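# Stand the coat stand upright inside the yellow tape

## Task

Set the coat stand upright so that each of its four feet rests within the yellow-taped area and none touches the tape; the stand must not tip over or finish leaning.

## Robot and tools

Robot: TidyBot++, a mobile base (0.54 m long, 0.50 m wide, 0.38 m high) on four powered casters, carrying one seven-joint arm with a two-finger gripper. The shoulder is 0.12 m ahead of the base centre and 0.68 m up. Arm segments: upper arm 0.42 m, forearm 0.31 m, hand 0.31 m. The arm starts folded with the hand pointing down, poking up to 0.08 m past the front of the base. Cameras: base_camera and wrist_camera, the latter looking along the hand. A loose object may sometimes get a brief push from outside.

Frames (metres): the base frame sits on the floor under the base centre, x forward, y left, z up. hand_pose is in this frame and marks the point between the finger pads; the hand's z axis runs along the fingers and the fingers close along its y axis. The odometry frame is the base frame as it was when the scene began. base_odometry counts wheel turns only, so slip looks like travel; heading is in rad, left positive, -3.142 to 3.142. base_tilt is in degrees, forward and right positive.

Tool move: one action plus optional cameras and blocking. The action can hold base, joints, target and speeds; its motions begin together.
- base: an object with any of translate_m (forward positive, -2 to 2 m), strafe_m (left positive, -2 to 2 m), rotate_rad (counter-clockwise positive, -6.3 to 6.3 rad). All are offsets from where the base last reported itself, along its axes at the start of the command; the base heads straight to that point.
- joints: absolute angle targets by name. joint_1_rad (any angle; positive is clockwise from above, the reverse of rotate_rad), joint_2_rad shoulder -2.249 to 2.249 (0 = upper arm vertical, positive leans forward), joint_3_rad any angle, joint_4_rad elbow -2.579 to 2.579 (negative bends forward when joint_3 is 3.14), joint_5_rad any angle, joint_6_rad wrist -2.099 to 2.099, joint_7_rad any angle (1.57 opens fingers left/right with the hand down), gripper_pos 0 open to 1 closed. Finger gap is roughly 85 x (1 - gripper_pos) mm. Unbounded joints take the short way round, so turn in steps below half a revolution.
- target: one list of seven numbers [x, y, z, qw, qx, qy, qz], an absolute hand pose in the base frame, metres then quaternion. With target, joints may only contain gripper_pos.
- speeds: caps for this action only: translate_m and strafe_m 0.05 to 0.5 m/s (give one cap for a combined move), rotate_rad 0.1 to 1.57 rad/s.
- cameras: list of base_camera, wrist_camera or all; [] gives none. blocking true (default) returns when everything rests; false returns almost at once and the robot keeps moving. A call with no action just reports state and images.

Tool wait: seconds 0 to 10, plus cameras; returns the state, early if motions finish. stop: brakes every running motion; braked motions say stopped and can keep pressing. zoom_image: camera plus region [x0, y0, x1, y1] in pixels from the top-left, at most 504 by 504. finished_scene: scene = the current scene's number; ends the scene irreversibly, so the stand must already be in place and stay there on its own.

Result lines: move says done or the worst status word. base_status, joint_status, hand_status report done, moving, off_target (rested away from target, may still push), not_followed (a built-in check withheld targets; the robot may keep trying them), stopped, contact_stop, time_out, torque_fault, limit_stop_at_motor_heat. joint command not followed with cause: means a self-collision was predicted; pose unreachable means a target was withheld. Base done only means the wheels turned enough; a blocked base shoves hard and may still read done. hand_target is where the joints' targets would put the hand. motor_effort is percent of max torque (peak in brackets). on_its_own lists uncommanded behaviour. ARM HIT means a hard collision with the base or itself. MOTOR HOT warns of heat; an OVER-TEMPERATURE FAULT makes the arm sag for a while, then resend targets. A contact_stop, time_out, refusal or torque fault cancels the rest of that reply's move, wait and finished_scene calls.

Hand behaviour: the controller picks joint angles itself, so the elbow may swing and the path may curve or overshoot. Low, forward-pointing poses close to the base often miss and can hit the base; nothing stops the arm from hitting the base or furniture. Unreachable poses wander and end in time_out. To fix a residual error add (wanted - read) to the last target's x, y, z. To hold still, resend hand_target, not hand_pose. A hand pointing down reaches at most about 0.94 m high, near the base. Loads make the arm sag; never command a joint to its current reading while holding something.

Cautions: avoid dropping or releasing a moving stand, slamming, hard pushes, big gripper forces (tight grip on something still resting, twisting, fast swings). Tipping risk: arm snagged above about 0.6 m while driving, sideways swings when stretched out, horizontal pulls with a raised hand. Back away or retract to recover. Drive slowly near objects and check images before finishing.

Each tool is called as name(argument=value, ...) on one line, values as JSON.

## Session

move(joints={"joint_1_rad": 0.02, "joint_2_rad": 0.077, "joint_3_rad": 3.1416, "joint_4_rad": -2.19, "joint_5_rad": -0.03, "joint_6_rad": 0.74, "joint_7_rad": 1.6})

Scene clock: 2.37 s.
Motor temperatures (°C): [32 34 29 31 36 39 32]
move: done
base_odometry: x=+0.000 y=+0.000 heading=+0.000
base_tilt: forward=+0.3 right=+0.5
base_status: not commanded
joint_positions: joint_1_rad=-0.004 joint_2_rad=+0.059 joint_3_rad=+3.155 joint_4_rad=-2.195 joint_5_rad=-0.039 joint_6_rad=+0.706 joint_7_rad=+1.554 gripper_pos=+0.000
joint_status: all done
motor_effort: joint_1_rad=-1(2) joint_2_rad=-21(22) joint_3_rad=+1(2) joint_4_rad=+19(20) joint_5_rad=+0(1) joint_6_rad=+8(9) joint_7_rad=+0(1)
hand_pose: x=+0.6988 y=-0.0115 z=+0.9105 quat_wxyz=(-0.004, +0.698, -0.028, +0.715)
hand_target: x=+0.7033 y=-0.0166 z=+0.9133 quat_wxyz=(+0.017, +0.691, -0.012, +0.722)
hand_status: not commanded
pictures: base_camera, wrist_camera
Images, in order (width x height): base_camera 644x364, wrist_camera 644x476.

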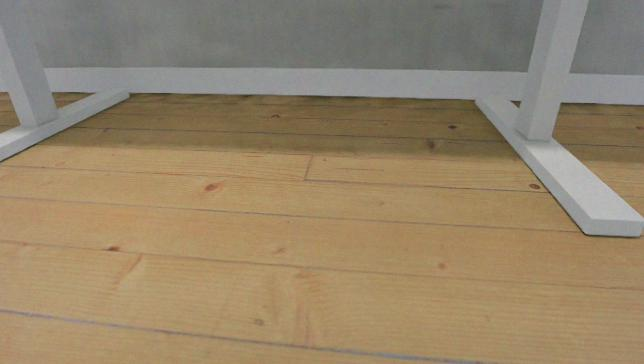

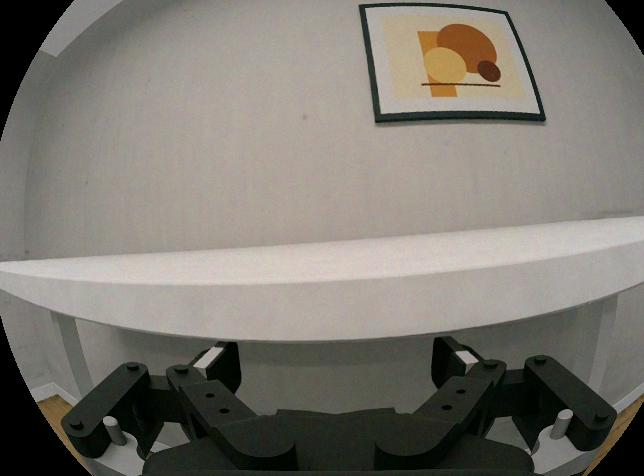

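move(joints={"joint_2_rad": -0.369, "joint_4_rad": -2.511, "joint_6_rad": 0.6}, cameras=[])

move(base={"rotate_rad": 1.9})

Scene clock: 19.97 s.
move: done
base_odometry: x=+0.000 y=+0.000 heading=+0.000
base_tilt: forward=+0.3 right=+0.5
base_status: not commanded
joint_positions: joint_1_rad=-0.004 joint_2_rad=-0.343 joint_3_rad=+3.155 joint_4_rad=-2.492 joint_5_rad=-0.039 joint_6_rad=+0.641 joint_7_rad=+1.555 gripper_pos=+0.000
joint_status: all done
motor_effort: joint_1_rad=-1(2) joint_2_rad=-8(24) joint_3_rad=+0(1) joint_4_rad=+20(21) joint_5_rad=+0(1) joint_6_rad=+8(9) joint_7_rad=+0(1)
hand_pose: x=+0.5515 y=-0.0104 z=+0.9257 quat_wxyz=(-0.008, +0.684, -0.029, +0.729)
hand_target: x=+0.5427 y=-0.0124 z=+0.9132 quat_wxyz=(+0.015, +0.697, -0.011, +0.717)
hand_status: not commanded

Scene clock: 22.47 s.
move: done
base_odometry: x=+0.000 y=+0.000 heading=+1.899
base_tilt: forward=+0.3 right=+0.5
base_status: done
joint_positions: joint_1_rad=+0.001 joint_2_rad=-0.343 joint_3_rad=+3.148 joint_4_rad=-2.492 joint_5_rad=-0.039 joint_6_rad=+0.640 joint_7_rad=+1.555 gripper_pos=+0.000
joint_status: not commanded
motor_effort: joint_1_rad=-1(2) joint_2_rad=-8(9) joint_3_rad=+1(2) joint_4_rad=+20(21) joint_5_rad=+0(1) joint_6_rad=+8(9) joint_7_rad=+0(1)
hand_pose: x=+0.5514 y=-0.0095 z=+0.9253 quat_wxyz=(-0.007, +0.685, -0.028, +0.728)
hand_target: x=+0.5427 y=-0.0124 z=+0.9132 quat_wxyz=(+0.015, +0.697, -0.011, +0.717)
hand_status: not commanded
pictures: base_camera, wrist_camera
Images, in order (width x height): base_camera 644x364, wrist_camera 644x476.

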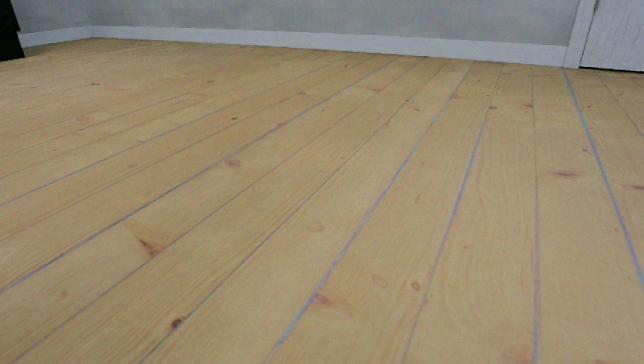

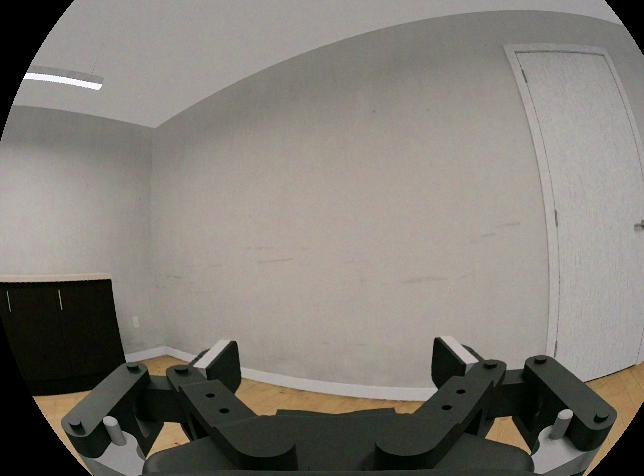

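move(base={"rotate_rad": 1.7})

Scene clock: 29.60 s.
move: done
base_odometry: x=+0.000 y=+0.000 heading=-2.685
base_tilt: forward=+0.3 right=+0.5
base_status: done
joint_positions: joint_1_rad=+0.004 joint_2_rad=-0.343 joint_3_rad=+3.144 joint_4_rad=-2.492 joint_5_rad=-0.039 joint_6_rad=+0.639 joint_7_rad=+1.555 gripper_pos=+0.000
joint_status: not commanded
motor_effort: joint_1_rad=-1(3) joint_2_rad=-8(9) joint_3_rad=+1(2) joint_4_rad=+21(21) joint_5_rad=+0(2) joint_6_rad=+8(9) joint_7_rad=+0(1)
hand_pose: x=+0.5514 y=-0.0087 z=+0.9252 quat_wxyz=(-0.007, +0.685, -0.027, +0.728)
hand_target: x=+0.5427 y=-0.0124 z=+0.9132 quat_wxyz=(+0.015, +0.697, -0.011, +0.717)
hand_status: not commanded
pictures: base_camera, wrist_camera
Images, in order (width x height): base_camera 644x364, wrist_camera 644x476.

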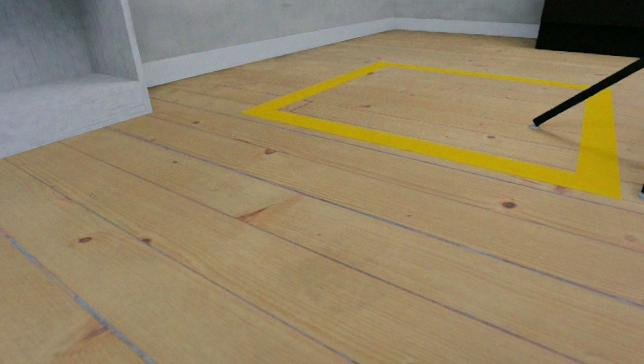

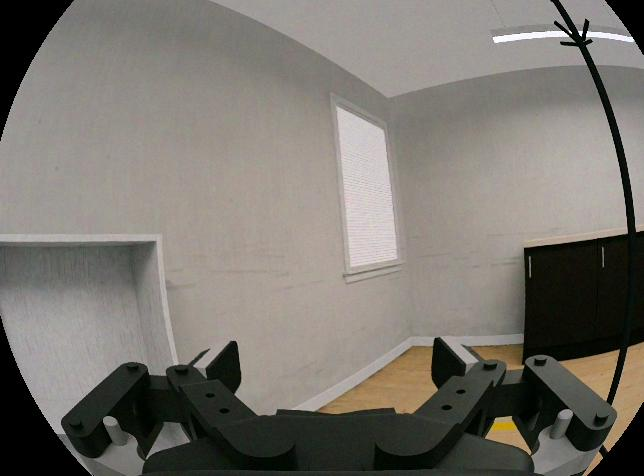

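move(base={"rotate_rad": -0.75})

Scene clock: 36.53 s.
move: done
base_odometry: x=+0.000 y=+0.000 heading=+2.849
base_tilt: forward=+0.3 right=+0.4
base_status: done
joint_positions: joint_1_rad=+0.005 joint_2_rad=-0.343 joint_3_rad=+3.144 joint_4_rad=-2.492 joint_5_rad=-0.039 joint_6_rad=+0.639 joint_7_rad=+1.555 gripper_pos=+0.000
joint_status: not commanded
motor_effort: joint_1_rad=+0(3) joint_2_rad=-8(9) joint_3_rad=+1(2) joint_4_rad=+20(21) joint_5_rad=+0(1) joint_6_rad=+8(9) joint_7_rad=+0(1)
hand_pose: x=+0.5514 y=-0.0094 z=+0.9252 quat_wxyz=(-0.007, +0.685, -0.027, +0.728)
hand_target: x=+0.5427 y=-0.0124 z=+0.9132 quat_wxyz=(+0.015, +0.697, -0.011, +0.717)
hand_status: not commanded
pictures: base_camera, wrist_camera
Images, in order (width x height): base_camera 644x364, wrist_camera 644x476.

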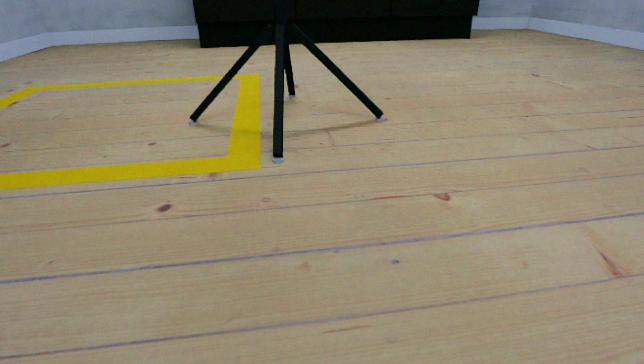

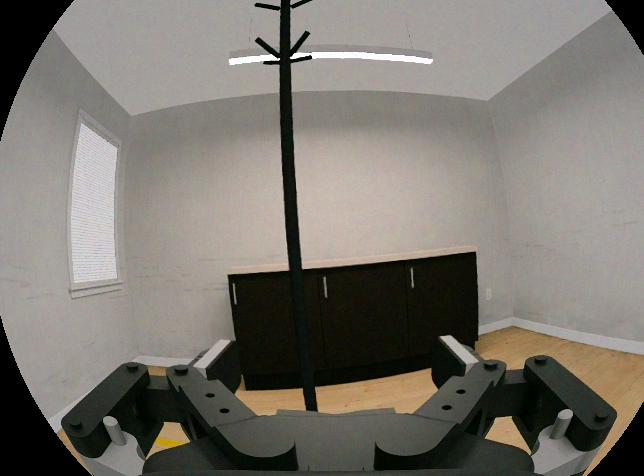

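move(base={"translate_m": 0.4, "strafe_m": 0.045}, joints={"joint_1_rad": -0.035, "joint_2_rad": 0.09, "joint_4_rad": -2.215, "joint_5_rad": 0.0, "joint_6_rad": 0.755, "joint_7_rad": 1.6})

Scene clock: 72.83 s.
move: done
base_odometry: x=-0.396 y=+0.072 heading=+2.848
base_tilt: forward=+0.4 right=+0.5
base_status: done
joint_positions: joint_1_rad=-0.012 joint_2_rad=+0.090 joint_3_rad=+3.144 joint_4_rad=-2.224 joint_5_rad=-0.039 joint_6_rad=+0.724 joint_7_rad=+1.555 gripper_pos=+0.000
joint_status: all done
motor_effort: joint_1_rad=-2(3) joint_2_rad=-22(26) joint_3_rad=+1(1) joint_4_rad=+19(22) joint_5_rad=+0(2) joint_6_rad=+8(9) joint_7_rad=+0(1)
hand_pose: x=+0.6995 y=-0.0008 z=+0.8819 quat_wxyz=(-0.010, +0.714, -0.021, +0.700)
hand_target: x=+0.7010 y=+0.0217 z=+0.8967 quat_wxyz=(-0.002, +0.699, +0.022, +0.714)
hand_status: not commanded
pictures: base_camera, wrist_camera
Images, in order (width x height): base_camera 644x364, wrist_camera 644x476.

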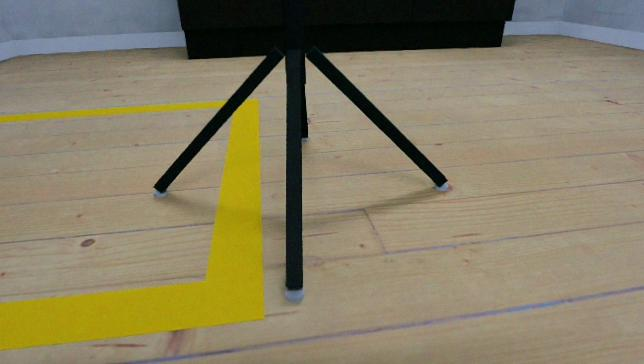

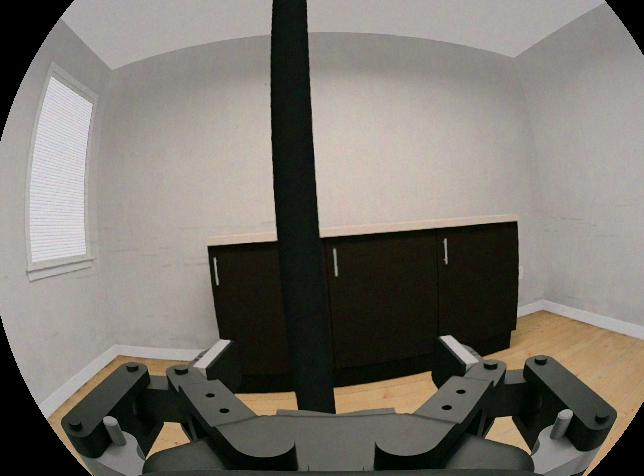

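move(base={"translate_m": 0.09}, speeds={"translate_m": 0.3}, joints={"joint_5_rad": 0.05, "joint_7_rad": 1.66})

Scene clock: 93.80 s.
move: done
base_odometry: x=-0.483 y=+0.098 heading=+2.849
base_tilt: forward=+0.4 right=+0.5
base_status: done
joint_positions: joint_1_rad=-0.016 joint_2_rad=+0.093 joint_3_rad=+3.144 joint_4_rad=-2.220 joint_5_rad=+0.017 joint_6_rad=+0.726 joint_7_rad=+1.626 gripper_pos=+0.000
joint_status: all done
motor_effort: joint_1_rad=-1(4) joint_2_rad=-22(25) joint_3_rad=+1(2) joint_4_rad=+19(19) joint_5_rad=-1(2) joint_6_rad=+8(9) joint_7_rad=+0(1)
hand_pose: x=+0.7008 y=+0.0127 z=+0.8830 quat_wxyz=(+0.015, +0.712, +0.033, +0.701)
hand_target: x=+0.7005 y=+0.0324 z=+0.8965 quat_wxyz=(+0.020, +0.697, +0.068, +0.714)
hand_status: not commanded
pictures: base_camera, wrist_camera
Images, in order (width x height): base_camera 644x364, wrist_camera 644x476.

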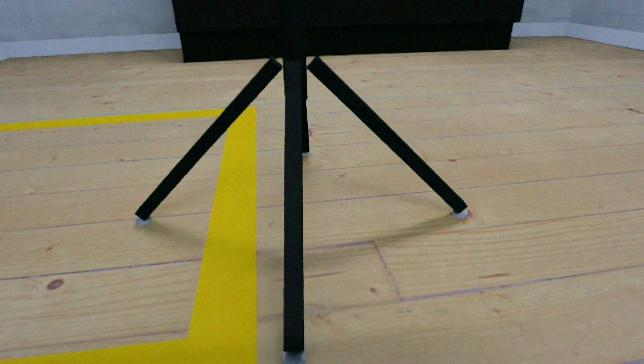

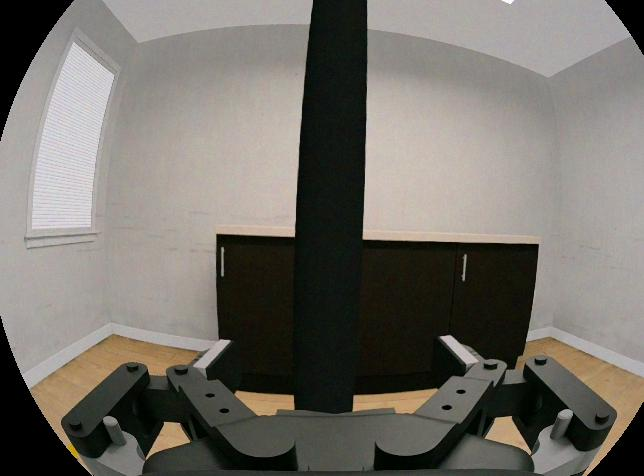

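move(base={"translate_m": 0.055, "strafe_m": 0.005}, speeds={"translate_m": 0.2}, joints={"joint_7_rad": 1.6})

Scene clock: 107.63 s.
move: done
base_odometry: x=-0.537 y=+0.110 heading=+2.849
base_tilt: forward=+0.3 right=+0.5
base_status: done
joint_positions: joint_1_rad=-0.016 joint_2_rad=+0.095 joint_3_rad=+3.144 joint_4_rad=-2.219 joint_5_rad=+0.017 joint_6_rad=+0.726 joint_7_rad=+1.595 gripper_pos=+0.000
joint_status: all done
motor_effort: joint_1_rad=-1(2) joint_2_rad=-23(26) joint_3_rad=+0(2) joint_4_rad=+19(20) joint_5_rad=+0(1) joint_6_rad=+8(9) joint_7_rad=+0(1)
hand_pose: x=+0.7015 y=+0.0128 z=+0.8830 quat_wxyz=(+0.004, +0.713, +0.022, +0.701)
hand_target: x=+0.7005 y=+0.0324 z=+0.8965 quat_wxyz=(-0.001, +0.698, +0.047, +0.714)
hand_status: not commanded
pictures: base_camera, wrist_camera
Images, in order (width x height): base_camera 644x364, wrist_camera 644x476.

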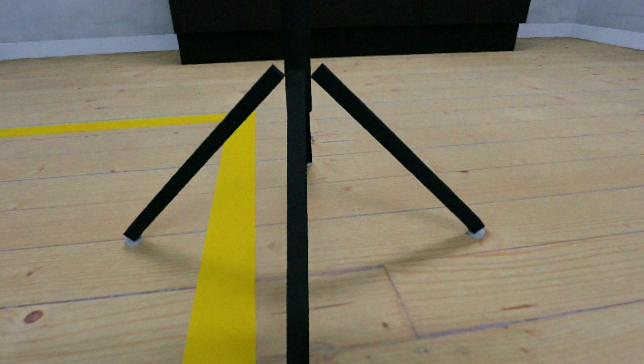

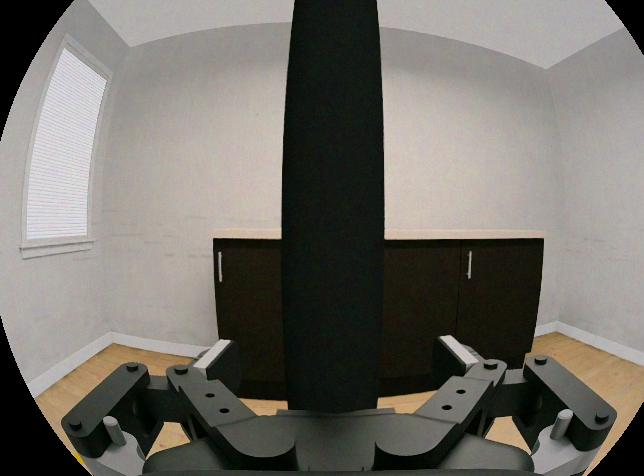

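move(base={"translate_m": 0.01}, speeds={"translate_m": 0.1}, joints={"gripper_pos": 0.5}, cameras=["wrist_camera"])

move(joints={"gripper_pos": 0.7}, cameras=["wrist_camera"])

move(joints={"joint_2_rad": -0.02, "joint_4_rad": -2.13, "joint_6_rad": 0.81, "gripper_pos": 0.8}, cameras=["base_camera"])

Scene clock: 123.03 s.
move: done
base_odometry: x=-0.547 y=+0.112 heading=+2.848
base_tilt: forward=+0.4 right=+0.5
base_status: done
joint_positions: joint_1_rad=-0.016 joint_2_rad=+0.096 joint_3_rad=+3.144 joint_4_rad=-2.218 joint_5_rad=+0.017 joint_6_rad=+0.727 joint_7_rad=+1.595 gripper_pos=+0.500
joint_status: all done
motor_effort: joint_1_rad=-2(4) joint_2_rad=-22(25) joint_3_rad=+1(2) joint_4_rad=+19(19) joint_5_rad=-1(1) joint_6_rad=+8(9) joint_7_rad=+0(1)
hand_pose: x=+0.7020 y=+0.0130 z=+0.8828 quat_wxyz=(+0.004, +0.713, +0.022, +0.701)
hand_target: x=+0.7005 y=+0.0324 z=+0.8965 quat_wxyz=(-0.001, +0.698, +0.047, +0.714)
hand_status: not commanded
Images, in order (width x height): wrist_camera 644x476.

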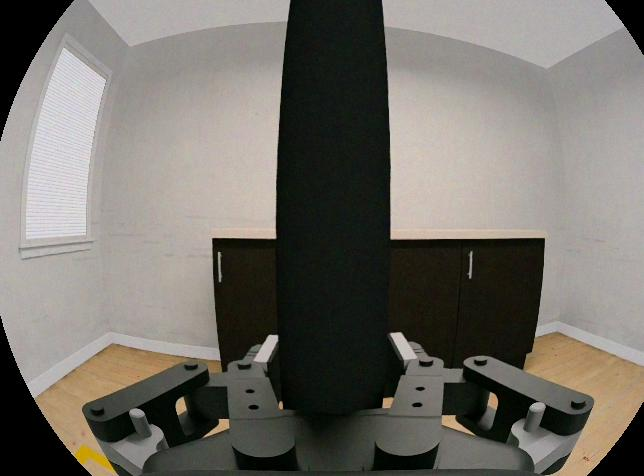

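Scene clock: 123.70 s.
move: off_target
base_odometry: x=-0.547 y=+0.112 heading=+2.848
base_tilt: forward=+0.4 right=+0.5
base_status: not commanded
joint_positions: joint_1_rad=-0.018 joint_2_rad=+0.096 joint_3_rad=+3.143 joint_4_rad=-2.218 joint_5_rad=+0.017 joint_6_rad=+0.727 joint_7_rad=+1.583 gripper_pos=+0.647
joint_status: gripper_pos off_target (ended at +0.647, target +0.700)
motor_effort: joint_1_rad=-1(4) joint_2_rad=-22(23) joint_3_rad=+0(3) joint_4_rad=+21(21) joint_5_rad=+2(5) joint_6_rad=+9(10) joint_7_rad=+5(6)
hand_pose: x=+0.7019 y=+0.0144 z=+0.8828 quat_wxyz=(-0.001, +0.713, +0.019, +0.701)
hand_target: x=+0.7005 y=+0.0324 z=+0.8965 quat_wxyz=(-0.001, +0.698, +0.047, +0.714)
hand_status: not commanded
Images, in order (width x height): wrist_camera 644x476.

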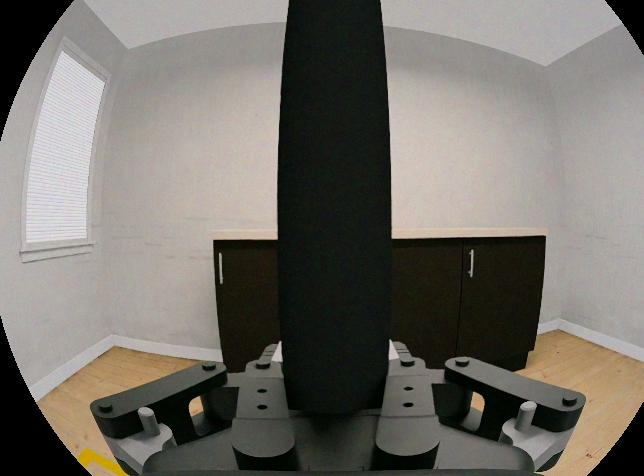

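Scene clock: 124.63 s.
move: off_target
base_odometry: x=-0.547 y=+0.112 heading=+2.848
base_tilt: forward=+0.4 right=+0.5
base_status: not commanded
joint_positions: joint_1_rad=-0.018 joint_2_rad=+0.094 joint_3_rad=+3.143 joint_4_rad=-2.217 joint_5_rad=+0.017 joint_6_rad=+0.727 joint_7_rad=+1.583 gripper_pos=+0.647
joint_status: joint_2_rad off_target (ended at +0.094, target -0.020); joint_4_rad off_target (ended at -2.217, target -2.130); gripper_pos off_target (ended at +0.647, target +0.800); the others done
motor_effort: joint_1_rad=+0(3) joint_2_rad=-37(37) joint_3_rad=+1(2) joint_4_rad=+34(34) joint_5_rad=+4(4) joint_6_rad=+21(21) joint_7_rad=+5(6)
hand_pose: x=+0.7018 y=+0.0144 z=+0.8845 quat_wxyz=(-0.001, +0.712, +0.019, +0.702)
hand_target: x=+0.6794 y=+0.0323 z=+1.0241 quat_wxyz=(+0.000, +0.604, +0.044, +0.796)
hand_status: not commanded
Images, in order (width x height): base_camera 644x364.

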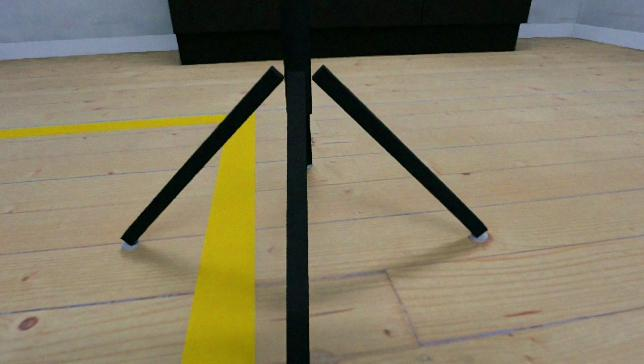

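move(joints={"joint_2_rad": -0.085, "joint_4_rad": -2.08, "joint_6_rad": 0.86, "gripper_pos": 0.9}, cameras=["base_camera"])

move(joints={"joint_2_rad": -0.13, "joint_4_rad": -2.025, "joint_6_rad": 0.8}, cameras=["base_camera"])

Scene clock: 132.67 s.
move: off_target
base_odometry: x=-0.547 y=+0.112 heading=+2.848
base_tilt: forward=+0.4 right=+0.4
base_status: not commanded
joint_positions: joint_1_rad=-0.018 joint_2_rad=+0.094 joint_3_rad=+3.143 joint_4_rad=-2.215 joint_5_rad=+0.017 joint_6_rad=+0.727 joint_7_rad=+1.583 gripper_pos=+0.647
joint_status: joint_2_rad off_target (ended at +0.094, target -0.085); joint_4_rad off_target (ended at -2.215, target -2.080); joint_6_rad off_target (ended at +0.727, target +0.860); gripper_pos off_target (ended at +0.647, target +0.900)
motor_effort: joint_1_rad=+0(1) joint_2_rad=-48(48) joint_3_rad=+2(2) joint_4_rad=+42(43) joint_5_rad=+3(4) joint_6_rad=+29(30) joint_7_rad=+4(6)
hand_pose: x=+0.7021 y=+0.0146 z=+0.8858 quat_wxyz=(-0.001, +0.711, +0.019, +0.703)
hand_target: x=+0.6511 y=+0.0318 z=+1.1028 quat_wxyz=(+0.001, +0.536, +0.042, +0.843)
hand_status: not commanded
Images, in order (width x height): base_camera 644x364.

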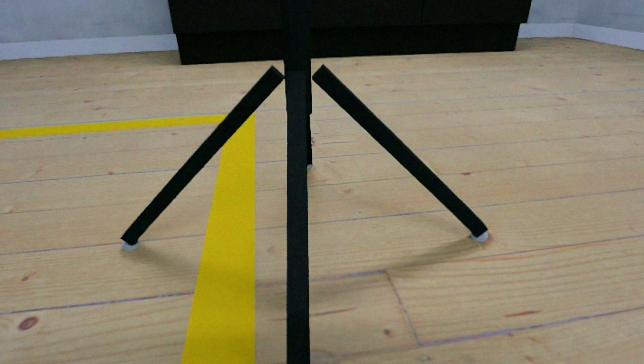

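Scene clock: 133.63 s.
move: off_target
base_odometry: x=-0.547 y=+0.112 heading=+2.848
base_tilt: forward=+0.4 right=+0.5
base_status: not commanded
joint_positions: joint_1_rad=-0.018 joint_2_rad=+0.066 joint_3_rad=+3.144 joint_4_rad=-2.170 joint_5_rad=+0.032 joint_6_rad=+0.677 joint_7_rad=+1.595 gripper_pos=+0.651
joint_status: joint_2_rad off_target (ended at +0.066, target -0.130); joint_4_rad off_target (ended at -2.170, target -2.025); joint_6_rad off_target (ended at +0.677, target +0.800)
motor_effort: joint_1_rad=-2(3) joint_2_rad=-51(52) joint_3_rad=+0(2) joint_4_rad=+47(47) joint_5_rad=+0(4) joint_6_rad=+32(33) joint_7_rad=+0(6)
hand_pose: x=+0.7053 y=+0.0172 z=+0.9111 quat_wxyz=(+0.005, +0.702, +0.030, +0.711)
hand_target: x=+0.6383 y=+0.0307 z=+1.1412 quat_wxyz=(+0.003, +0.519, +0.041, +0.854)
hand_status: not commanded
Images, in order (width x height): base_camera 644x364.

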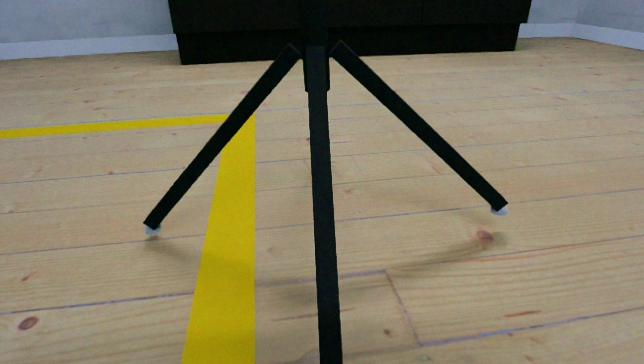

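move(base={"strafe_m": 0.5, "translate_m": 0.07}, speeds={"strafe_m": 0.3}, joints={"joint_7_rad": 1.545})

Scene clock: 154.67 s.
move: done
base_odometry: x=-0.758 y=-0.346 heading=+2.848
base_tilt: forward=+0.4 right=+0.5
base_status: done
joint_positions: joint_1_rad=-0.034 joint_2_rad=+0.066 joint_3_rad=+3.140 joint_4_rad=-2.169 joint_5_rad=+0.036 joint_6_rad=+0.677 joint_7_rad=+1.570 gripper_pos=+0.651
joint_status: all done
motor_effort: joint_1_rad=+0(5) joint_2_rad=-51(51) joint_3_rad=+1(4) joint_4_rad=+46(47) joint_5_rad=+0(5) joint_6_rad=+31(33) joint_7_rad=+1(6)
hand_pose: x=+0.7047 y=+0.0291 z=+0.9119 quat_wxyz=(-0.011, +0.702, +0.030, +0.711)
hand_target: x=+0.6383 y=+0.0307 z=+1.1412 quat_wxyz=(-0.020, +0.520, +0.027, +0.853)
hand_status: not commanded
pictures: base_camera, wrist_camera
Images, in order (width x height): base_camera 644x364, wrist_camera 644x476.

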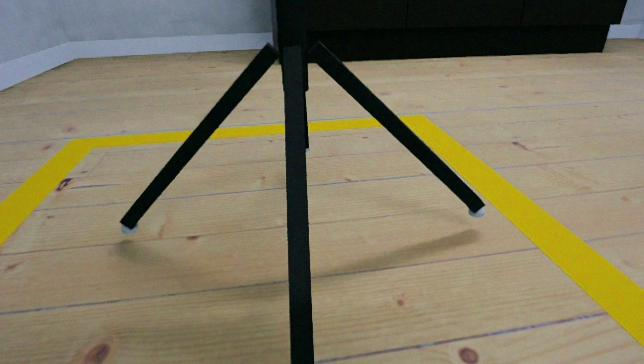

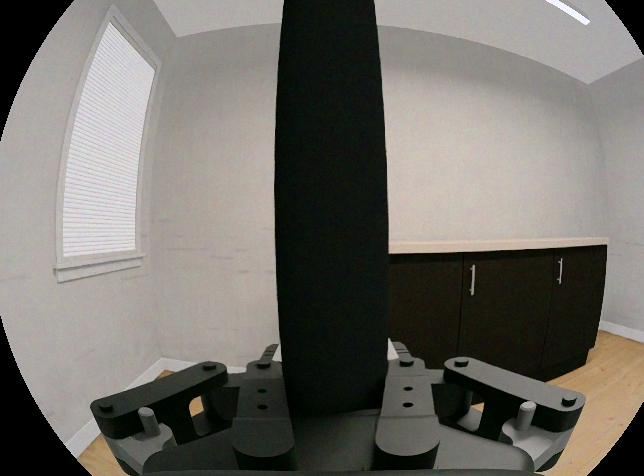

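move(base={"strafe_m": 0.028, "translate_m": 0.03}, speeds={"strafe_m": 0.2}, cameras=[])

move(joints={"joint_2_rad": -0.075, "joint_4_rad": -2.074, "joint_6_rad": 0.8})

Scene clock: 182.73 s.
Motor temperatures (°C): [32 39 29 33 36 41 32]
move: done
base_odometry: x=-0.795 y=-0.365 heading=+2.849
base_tilt: forward=+0.4 right=+0.4
base_status: done
joint_positions: joint_1_rad=-0.039 joint_2_rad=+0.058 joint_3_rad=+3.137 joint_4_rad=-2.162 joint_5_rad=+0.036 joint_6_rad=+0.676 joint_7_rad=+1.570 gripper_pos=+0.651
joint_status: not commanded
motor_effort: joint_1_rad=-2(5) joint_2_rad=-50(55) joint_3_rad=+0(4) joint_4_rad=+46(50) joint_5_rad=-1(2) joint_6_rad=+31(33) joint_7_rad=-1(2)
hand_pose: x=+0.7039 y=+0.0336 z=+0.9201 quat_wxyz=(-0.014, +0.697, +0.032, +0.716)
hand_target: x=+0.6383 y=+0.0307 z=+1.1412 quat_wxyz=(-0.020, +0.520, +0.027, +0.853)
hand_status: not commanded

Scene clock: 183.67 s.
move: off_target
base_odometry: x=-0.795 y=-0.365 heading=+2.849
base_tilt: forward=+0.4 right=+0.4
base_status: not commanded
joint_positions: joint_1_rad=-0.039 joint_2_rad=+0.078 joint_3_rad=+3.137 joint_4_rad=-2.194 joint_5_rad=+0.036 joint_6_rad=+0.676 joint_7_rad=+1.570 gripper_pos=+0.651
joint_status: joint_2_rad off_target (ended at +0.078, target -0.075); joint_4_rad off_target (ended at -2.194, target -2.074); joint_6_rad off_target (ended at +0.676, target +0.800)
motor_effort: joint_1_rad=-1(2) joint_2_rad=-50(52) joint_3_rad=+0(1) joint_4_rad=+45(47) joint_5_rad=-1(2) joint_6_rad=+31(33) joint_7_rad=+0(1)
hand_pose: x=+0.7021 y=+0.0335 z=+0.8910 quat_wxyz=(-0.014, +0.715, +0.033, +0.698)
hand_target: x=+0.6626 y=+0.0316 z=+1.0837 quat_wxyz=(-0.021, +0.564, +0.027, +0.825)
hand_status: not commanded
pictures: base_camera, wrist_camera
Images, in order (width x height): base_camera 644x364, wrist_camera 644x476.

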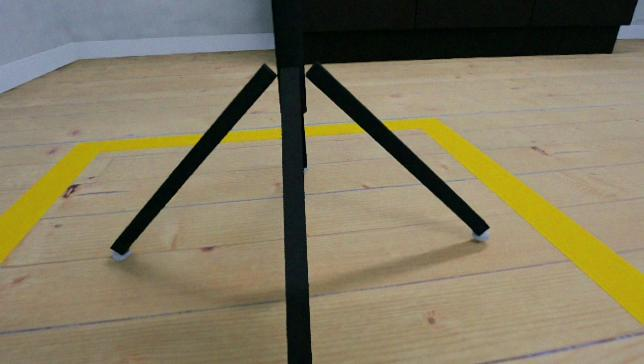

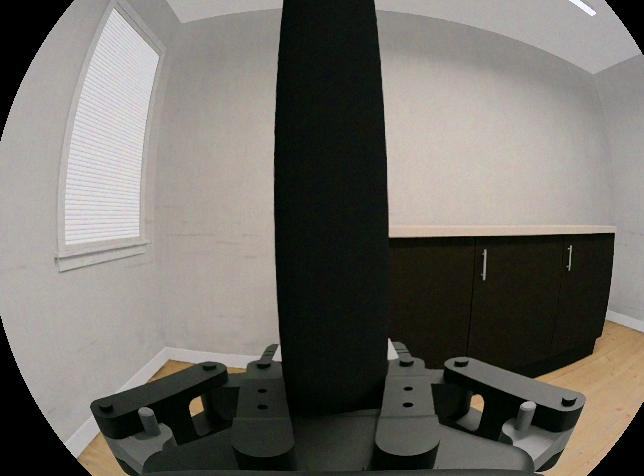

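move(joints={"joint_2_rad": -0.055, "joint_4_rad": -2.094, "joint_6_rad": 0.82}, cameras=["base_camera"])

move(joints={"joint_2_rad": -0.02, "joint_4_rad": -2.125, "joint_6_rad": 0.83}, cameras=["base_camera"])

Scene clock: 193.73 s.
move: off_target
base_odometry: x=-0.795 y=-0.365 heading=+2.849
base_tilt: forward=+0.4 right=+0.5
base_status: not commanded
joint_positions: joint_1_rad=-0.039 joint_2_rad=+0.078 joint_3_rad=+3.137 joint_4_rad=-2.200 joint_5_rad=+0.036 joint_6_rad=+0.686 joint_7_rad=+1.570 gripper_pos=+0.651
joint_status: joint_2_rad off_target (ended at +0.078, target -0.055); joint_4_rad off_target (ended at -2.200, target -2.094); joint_6_rad off_target (ended at +0.686, target +0.820)
motor_effort: joint_1_rad=-1(2) joint_2_rad=-47(50) joint_3_rad=+0(1) joint_4_rad=+43(45) joint_5_rad=-1(2) joint_6_rad=+29(32) joint_7_rad=-1(1)
hand_pose: x=+0.7010 y=+0.0335 z=+0.8900 quat_wxyz=(-0.014, +0.714, +0.033, +0.699)
hand_target: x=+0.6677 y=+0.0319 z=+1.0671 quat_wxyz=(-0.021, +0.572, +0.027, +0.819)
hand_status: not commanded
Images, in order (width x height): base_camera 644x364.

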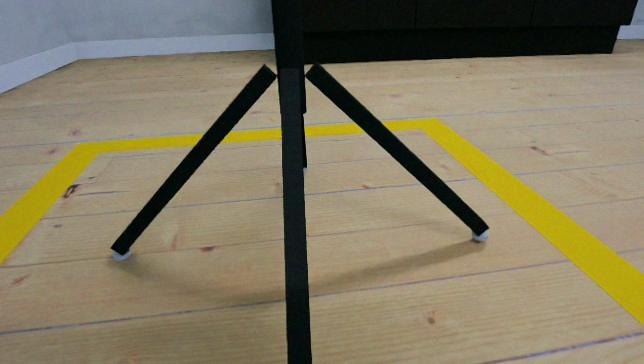

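Scene clock: 194.40 s.
move: off_target
base_odometry: x=-0.795 y=-0.365 heading=+2.849
base_tilt: forward=+0.4 right=+0.4
base_status: not commanded
joint_positions: joint_1_rad=-0.039 joint_2_rad=+0.080 joint_3_rad=+3.138 joint_4_rad=-2.209 joint_5_rad=+0.036 joint_6_rad=+0.702 joint_7_rad=+1.569 gripper_pos=+0.651
joint_status: joint_2_rad off_target (ended at +0.080, target -0.020); joint_4_rad off_target (ended at -2.209, target -2.125); joint_6_rad off_target (ended at +0.702, target +0.830)
motor_effort: joint_1_rad=-2(3) joint_2_rad=-42(46) joint_3_rad=+0(1) joint_4_rad=+39(43) joint_5_rad=+0(1) joint_6_rad=+27(29) joint_7_rad=+0(1)
hand_pose: x=+0.6996 y=+0.0329 z=+0.8893 quat_wxyz=(-0.014, +0.712, +0.032, +0.701)
hand_target: x=+0.6780 y=+0.0324 z=+1.0329 quat_wxyz=(-0.022, +0.595, +0.028, +0.803)
hand_status: not commanded
Images, in order (width x height): base_camera 644x364.

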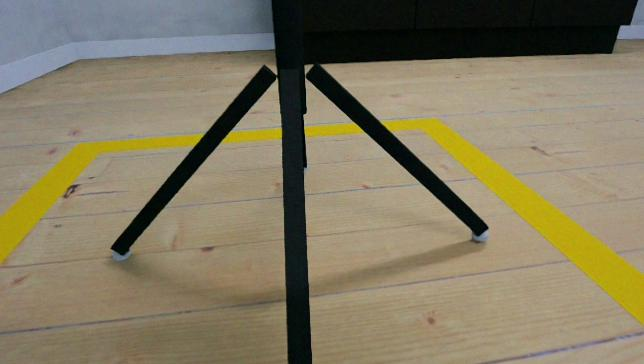

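move(joints={"joint_2_rad": 0.03, "joint_4_rad": -2.17, "joint_6_rad": 0.8}, cameras=["base_camera"])

move(joints={"joint_2_rad": 0.075, "joint_4_rad": -2.21, "joint_6_rad": 0.765})

Scene clock: 201.33 s.
move: off_target
base_odometry: x=-0.795 y=-0.365 heading=+2.849
base_tilt: forward=+0.4 right=+0.5
base_status: not commanded
joint_positions: joint_1_rad=-0.039 joint_2_rad=+0.081 joint_3_rad=+3.140 joint_4_rad=-2.214 joint_5_rad=+0.036 joint_6_rad=+0.710 joint_7_rad=+1.569 gripper_pos=+0.651
joint_status: joint_2_rad off_target (ended at +0.081, target +0.030); joint_4_rad off_target (ended at -2.214, target -2.170); the others done
motor_effort: joint_1_rad=-4(4) joint_2_rad=-34(42) joint_3_rad=-1(2) joint_4_rad=+31(39) joint_5_rad=+2(2) joint_6_rad=+20(26) joint_7_rad=+2(2)
hand_pose: x=+0.6988 y=+0.0322 z=+0.8883 quat_wxyz=(-0.014, +0.712, +0.032, +0.702)
hand_target: x=+0.6916 y=+0.0326 z=+0.9700 quat_wxyz=(-0.021, +0.644, +0.028, +0.764)
hand_status: not commanded
Images, in order (width x height): base_camera 644x364.

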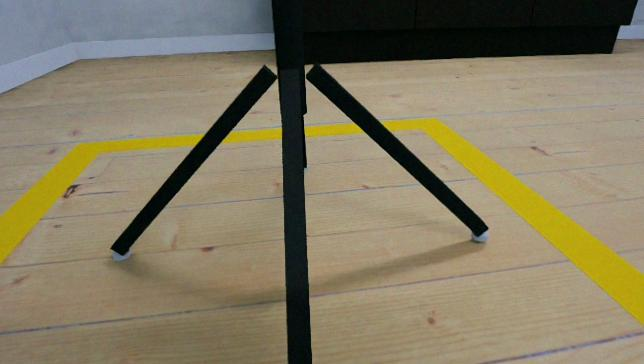

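Scene clock: 202.03 s.
move: done
base_odometry: x=-0.795 y=-0.365 heading=+2.849
base_tilt: forward=+0.4 right=+0.5
base_status: not commanded
joint_positions: joint_1_rad=-0.039 joint_2_rad=+0.082 joint_3_rad=+3.141 joint_4_rad=-2.218 joint_5_rad=+0.036 joint_6_rad=+0.714 joint_7_rad=+1.569 gripper_pos=+0.651
joint_status: all done
motor_effort: joint_1_rad=-4(4) joint_2_rad=-26(34) joint_3_rad=-2(2) joint_4_rad=+24(32) joint_5_rad=+2(3) joint_6_rad=+14(20) joint_7_rad=+3(3)
hand_pose: x=+0.6982 y=+0.0316 z=+0.8873 quat_wxyz=(-0.013, +0.712, +0.031, +0.702)
hand_target: x=+0.6980 y=+0.0324 z=+0.9111 quat_wxyz=(-0.021, +0.689, +0.028, +0.724)
hand_status: not commanded
pictures: base_camera, wrist_camera
Images, in order (width x height): base_camera 644x364, wrist_camera 644x476.

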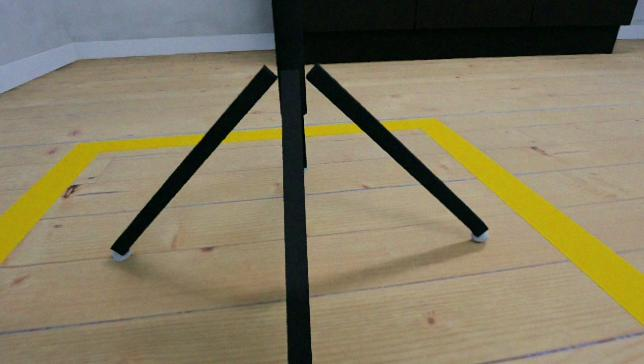

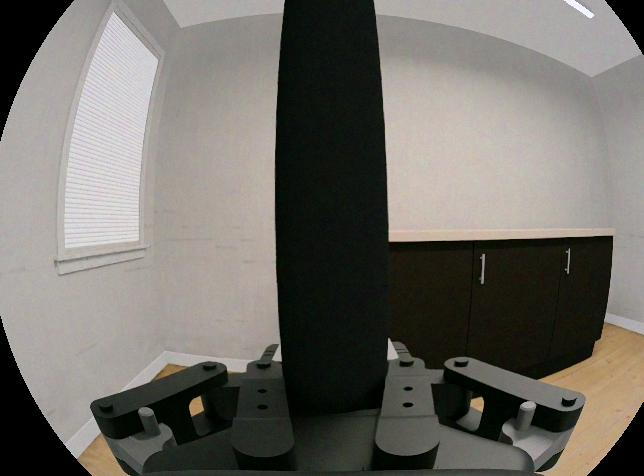

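move(base={"strafe_m": -0.014, "translate_m": -0.008}, speeds={"strafe_m": 0.05})

Scene clock: 215.37 s.
move: done
base_odometry: x=-0.783 y=-0.354 heading=+2.849
base_tilt: forward=+0.4 right=+0.4
base_status: done
joint_positions: joint_1_rad=-0.039 joint_2_rad=+0.084 joint_3_rad=+3.138 joint_4_rad=-2.226 joint_5_rad=+0.036 joint_6_rad=+0.723 joint_7_rad=+1.560 gripper_pos=+0.652
joint_status: not commanded
motor_effort: joint_1_rad=+0(4) joint_2_rad=-24(27) joint_3_rad=+2(4) joint_4_rad=+25(27) joint_5_rad=+2(5) joint_6_rad=+12(14) joint_7_rad=+4(5)
hand_pose: x=+0.6967 y=+0.0330 z=+0.8840 quat_wxyz=(-0.018, +0.713, +0.029, +0.701)
hand_target: x=+0.6980 y=+0.0324 z=+0.9111 quat_wxyz=(-0.021, +0.689, +0.028, +0.724)
hand_status: not commanded
pictures: base_camera, wrist_camera
Images, in order (width x height): base_camera 644x364, wrist_camera 644x476.

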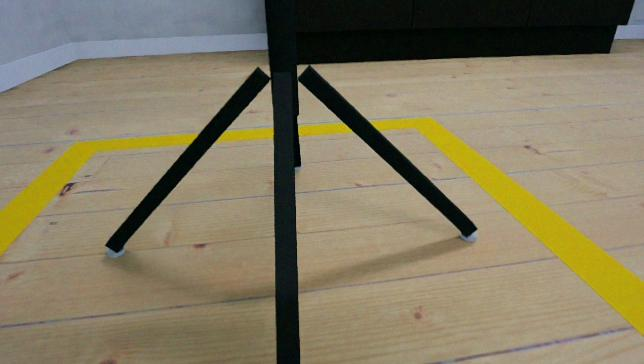

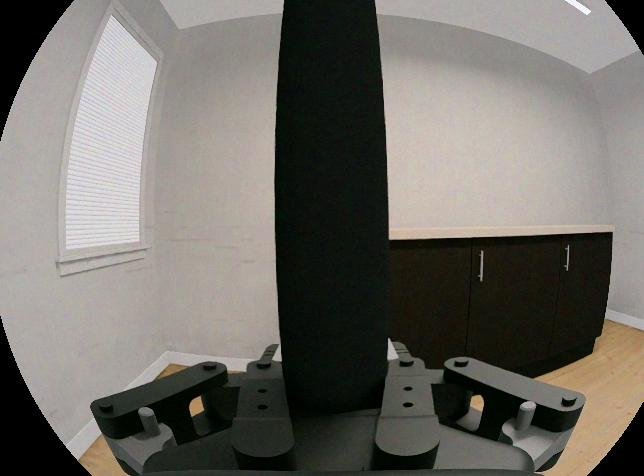

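move(joints={"joint_2_rad": 0.085, "joint_4_rad": -2.235, "joint_6_rad": 0.75}, cameras=[])

move(joints={"gripper_pos": 0.6}, cameras=["base_camera"])

move(joints={"gripper_pos": 0.0})

Scene clock: 225.10 s.
move: done
base_odometry: x=-0.783 y=-0.354 heading=+2.849
base_tilt: forward=+0.4 right=+0.4
base_status: not commanded
joint_positions: joint_1_rad=-0.039 joint_2_rad=+0.084 joint_3_rad=+3.139 joint_4_rad=-2.228 joint_5_rad=+0.036 joint_6_rad=+0.724 joint_7_rad=+1.559 gripper_pos=+0.652
joint_status: all done
motor_effort: joint_1_rad=-2(3) joint_2_rad=-20(24) joint_3_rad=+0(1) joint_4_rad=+21(25) joint_5_rad=+3(3) joint_6_rad=+10(12) joint_7_rad=+4(5)
hand_pose: x=+0.6964 y=+0.0328 z=+0.8835 quat_wxyz=(-0.018, +0.713, +0.029, +0.701)
hand_target: x=+0.6952 y=+0.0321 z=+0.8870 quat_wxyz=(-0.021, +0.706, +0.028, +0.707)
hand_status: not commanded

Scene clock: 225.83 s.
move: done
base_odometry: x=-0.783 y=-0.354 heading=+2.849
base_tilt: forward=+0.3 right=+0.5
base_status: not commanded
joint_positions: joint_1_rad=-0.038 joint_2_rad=+0.084 joint_3_rad=+3.142 joint_4_rad=-2.228 joint_5_rad=+0.036 joint_6_rad=+0.725 joint_7_rad=+1.559 gripper_pos=+0.600
joint_status: all done
motor_effort: joint_1_rad=+0(5) joint_2_rad=-22(23) joint_3_rad=+0(3) joint_4_rad=+19(21) joint_5_rad=+0(3) joint_6_rad=+9(10) joint_7_rad=+0(5)
hand_pose: x=+0.6965 y=+0.0309 z=+0.8838 quat_wxyz=(-0.017, +0.712, +0.027, +0.701)
hand_target: x=+0.6952 y=+0.0321 z=+0.8870 quat_wxyz=(-0.021, +0.706, +0.028, +0.707)
hand_status: not commanded
Images, in order (width x height): base_camera 644x364.

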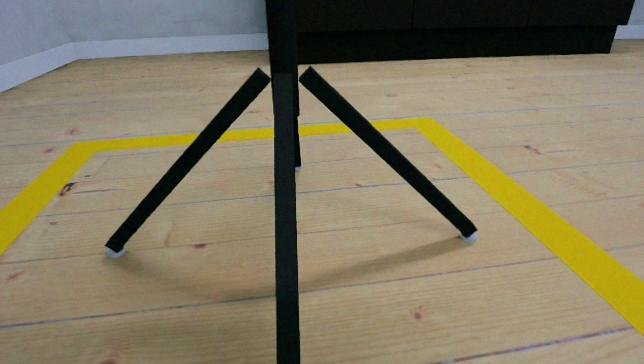

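Scene clock: 226.70 s.
move: done
base_odometry: x=-0.783 y=-0.354 heading=+2.849
base_tilt: forward=+0.3 right=+0.5
base_status: not commanded
joint_positions: joint_1_rad=-0.038 joint_2_rad=+0.084 joint_3_rad=+3.142 joint_4_rad=-2.228 joint_5_rad=+0.036 joint_6_rad=+0.725 joint_7_rad=+1.559 gripper_pos=+0.000
joint_status: all done
motor_effort: joint_1_rad=-1(2) joint_2_rad=-22(22) joint_3_rad=+1(1) joint_4_rad=+19(19) joint_5_rad=+0(1) joint_6_rad=+8(9) joint_7_rad=+0(0)
hand_pose: x=+0.6965 y=+0.0309 z=+0.8838 quat_wxyz=(-0.017, +0.712, +0.027, +0.701)
hand_target: x=+0.6952 y=+0.0321 z=+0.8870 quat_wxyz=(-0.021, +0.706, +0.028, +0.707)
hand_status: not commanded
pictures: base_camera, wrist_camera
Images, in order (width x height): base_camera 644x364, wrist_camera 644x476.

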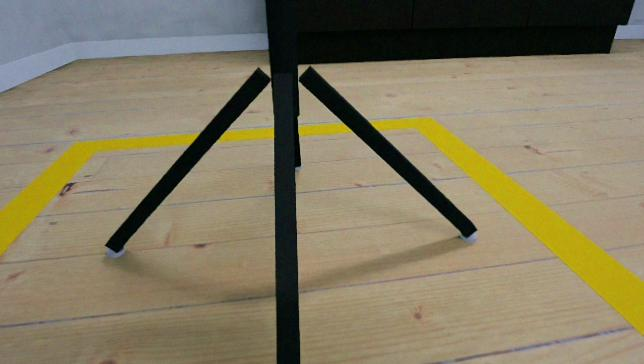

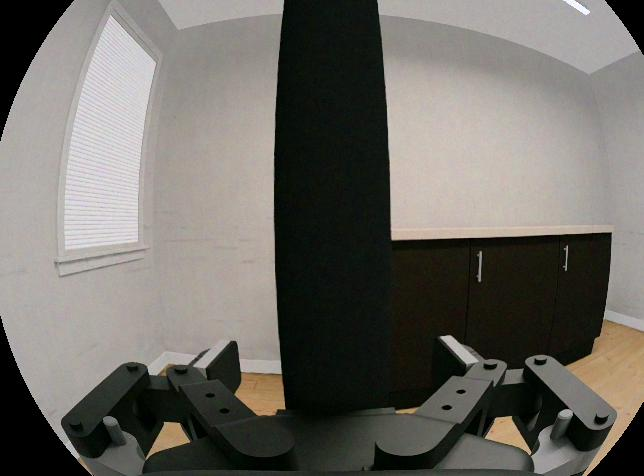

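move(base={"translate_m": -0.4})

Scene clock: 234.40 s.
move: done
base_odometry: x=-0.400 y=-0.469 heading=+2.848
base_tilt: forward=+0.3 right=+0.5
base_status: done
joint_positions: joint_1_rad=-0.038 joint_2_rad=+0.085 joint_3_rad=+3.142 joint_4_rad=-2.228 joint_5_rad=+0.036 joint_6_rad=+0.726 joint_7_rad=+1.559 gripper_pos=+0.000
joint_status: not commanded
motor_effort: joint_1_rad=+0(3) joint_2_rad=-22(26) joint_3_rad=+1(2) joint_4_rad=+18(20) joint_5_rad=-1(1) joint_6_rad=+8(9) joint_7_rad=+0(1)
hand_pose: x=+0.6967 y=+0.0309 z=+0.8833 quat_wxyz=(-0.017, +0.713, +0.027, +0.701)
hand_target: x=+0.6952 y=+0.0321 z=+0.8870 quat_wxyz=(-0.021, +0.706, +0.028, +0.707)
hand_status: not commanded
pictures: base_camera, wrist_camera
Images, in order (width x height): base_camera 644x364, wrist_camera 644x476.

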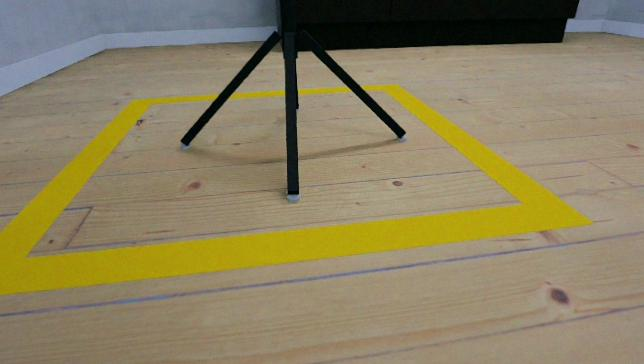

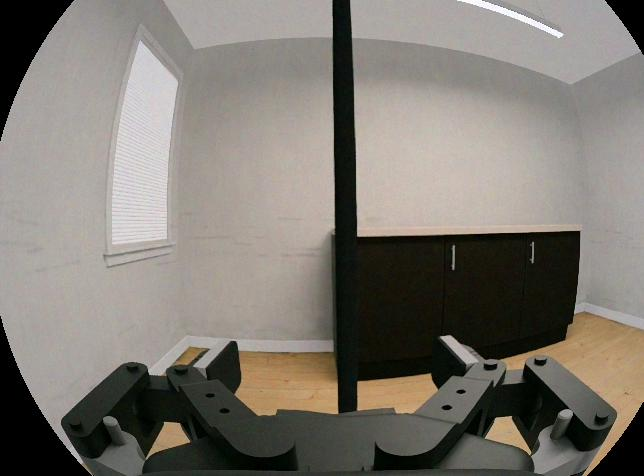

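finished_scene(scene=2)

The scene is finished: the task was done.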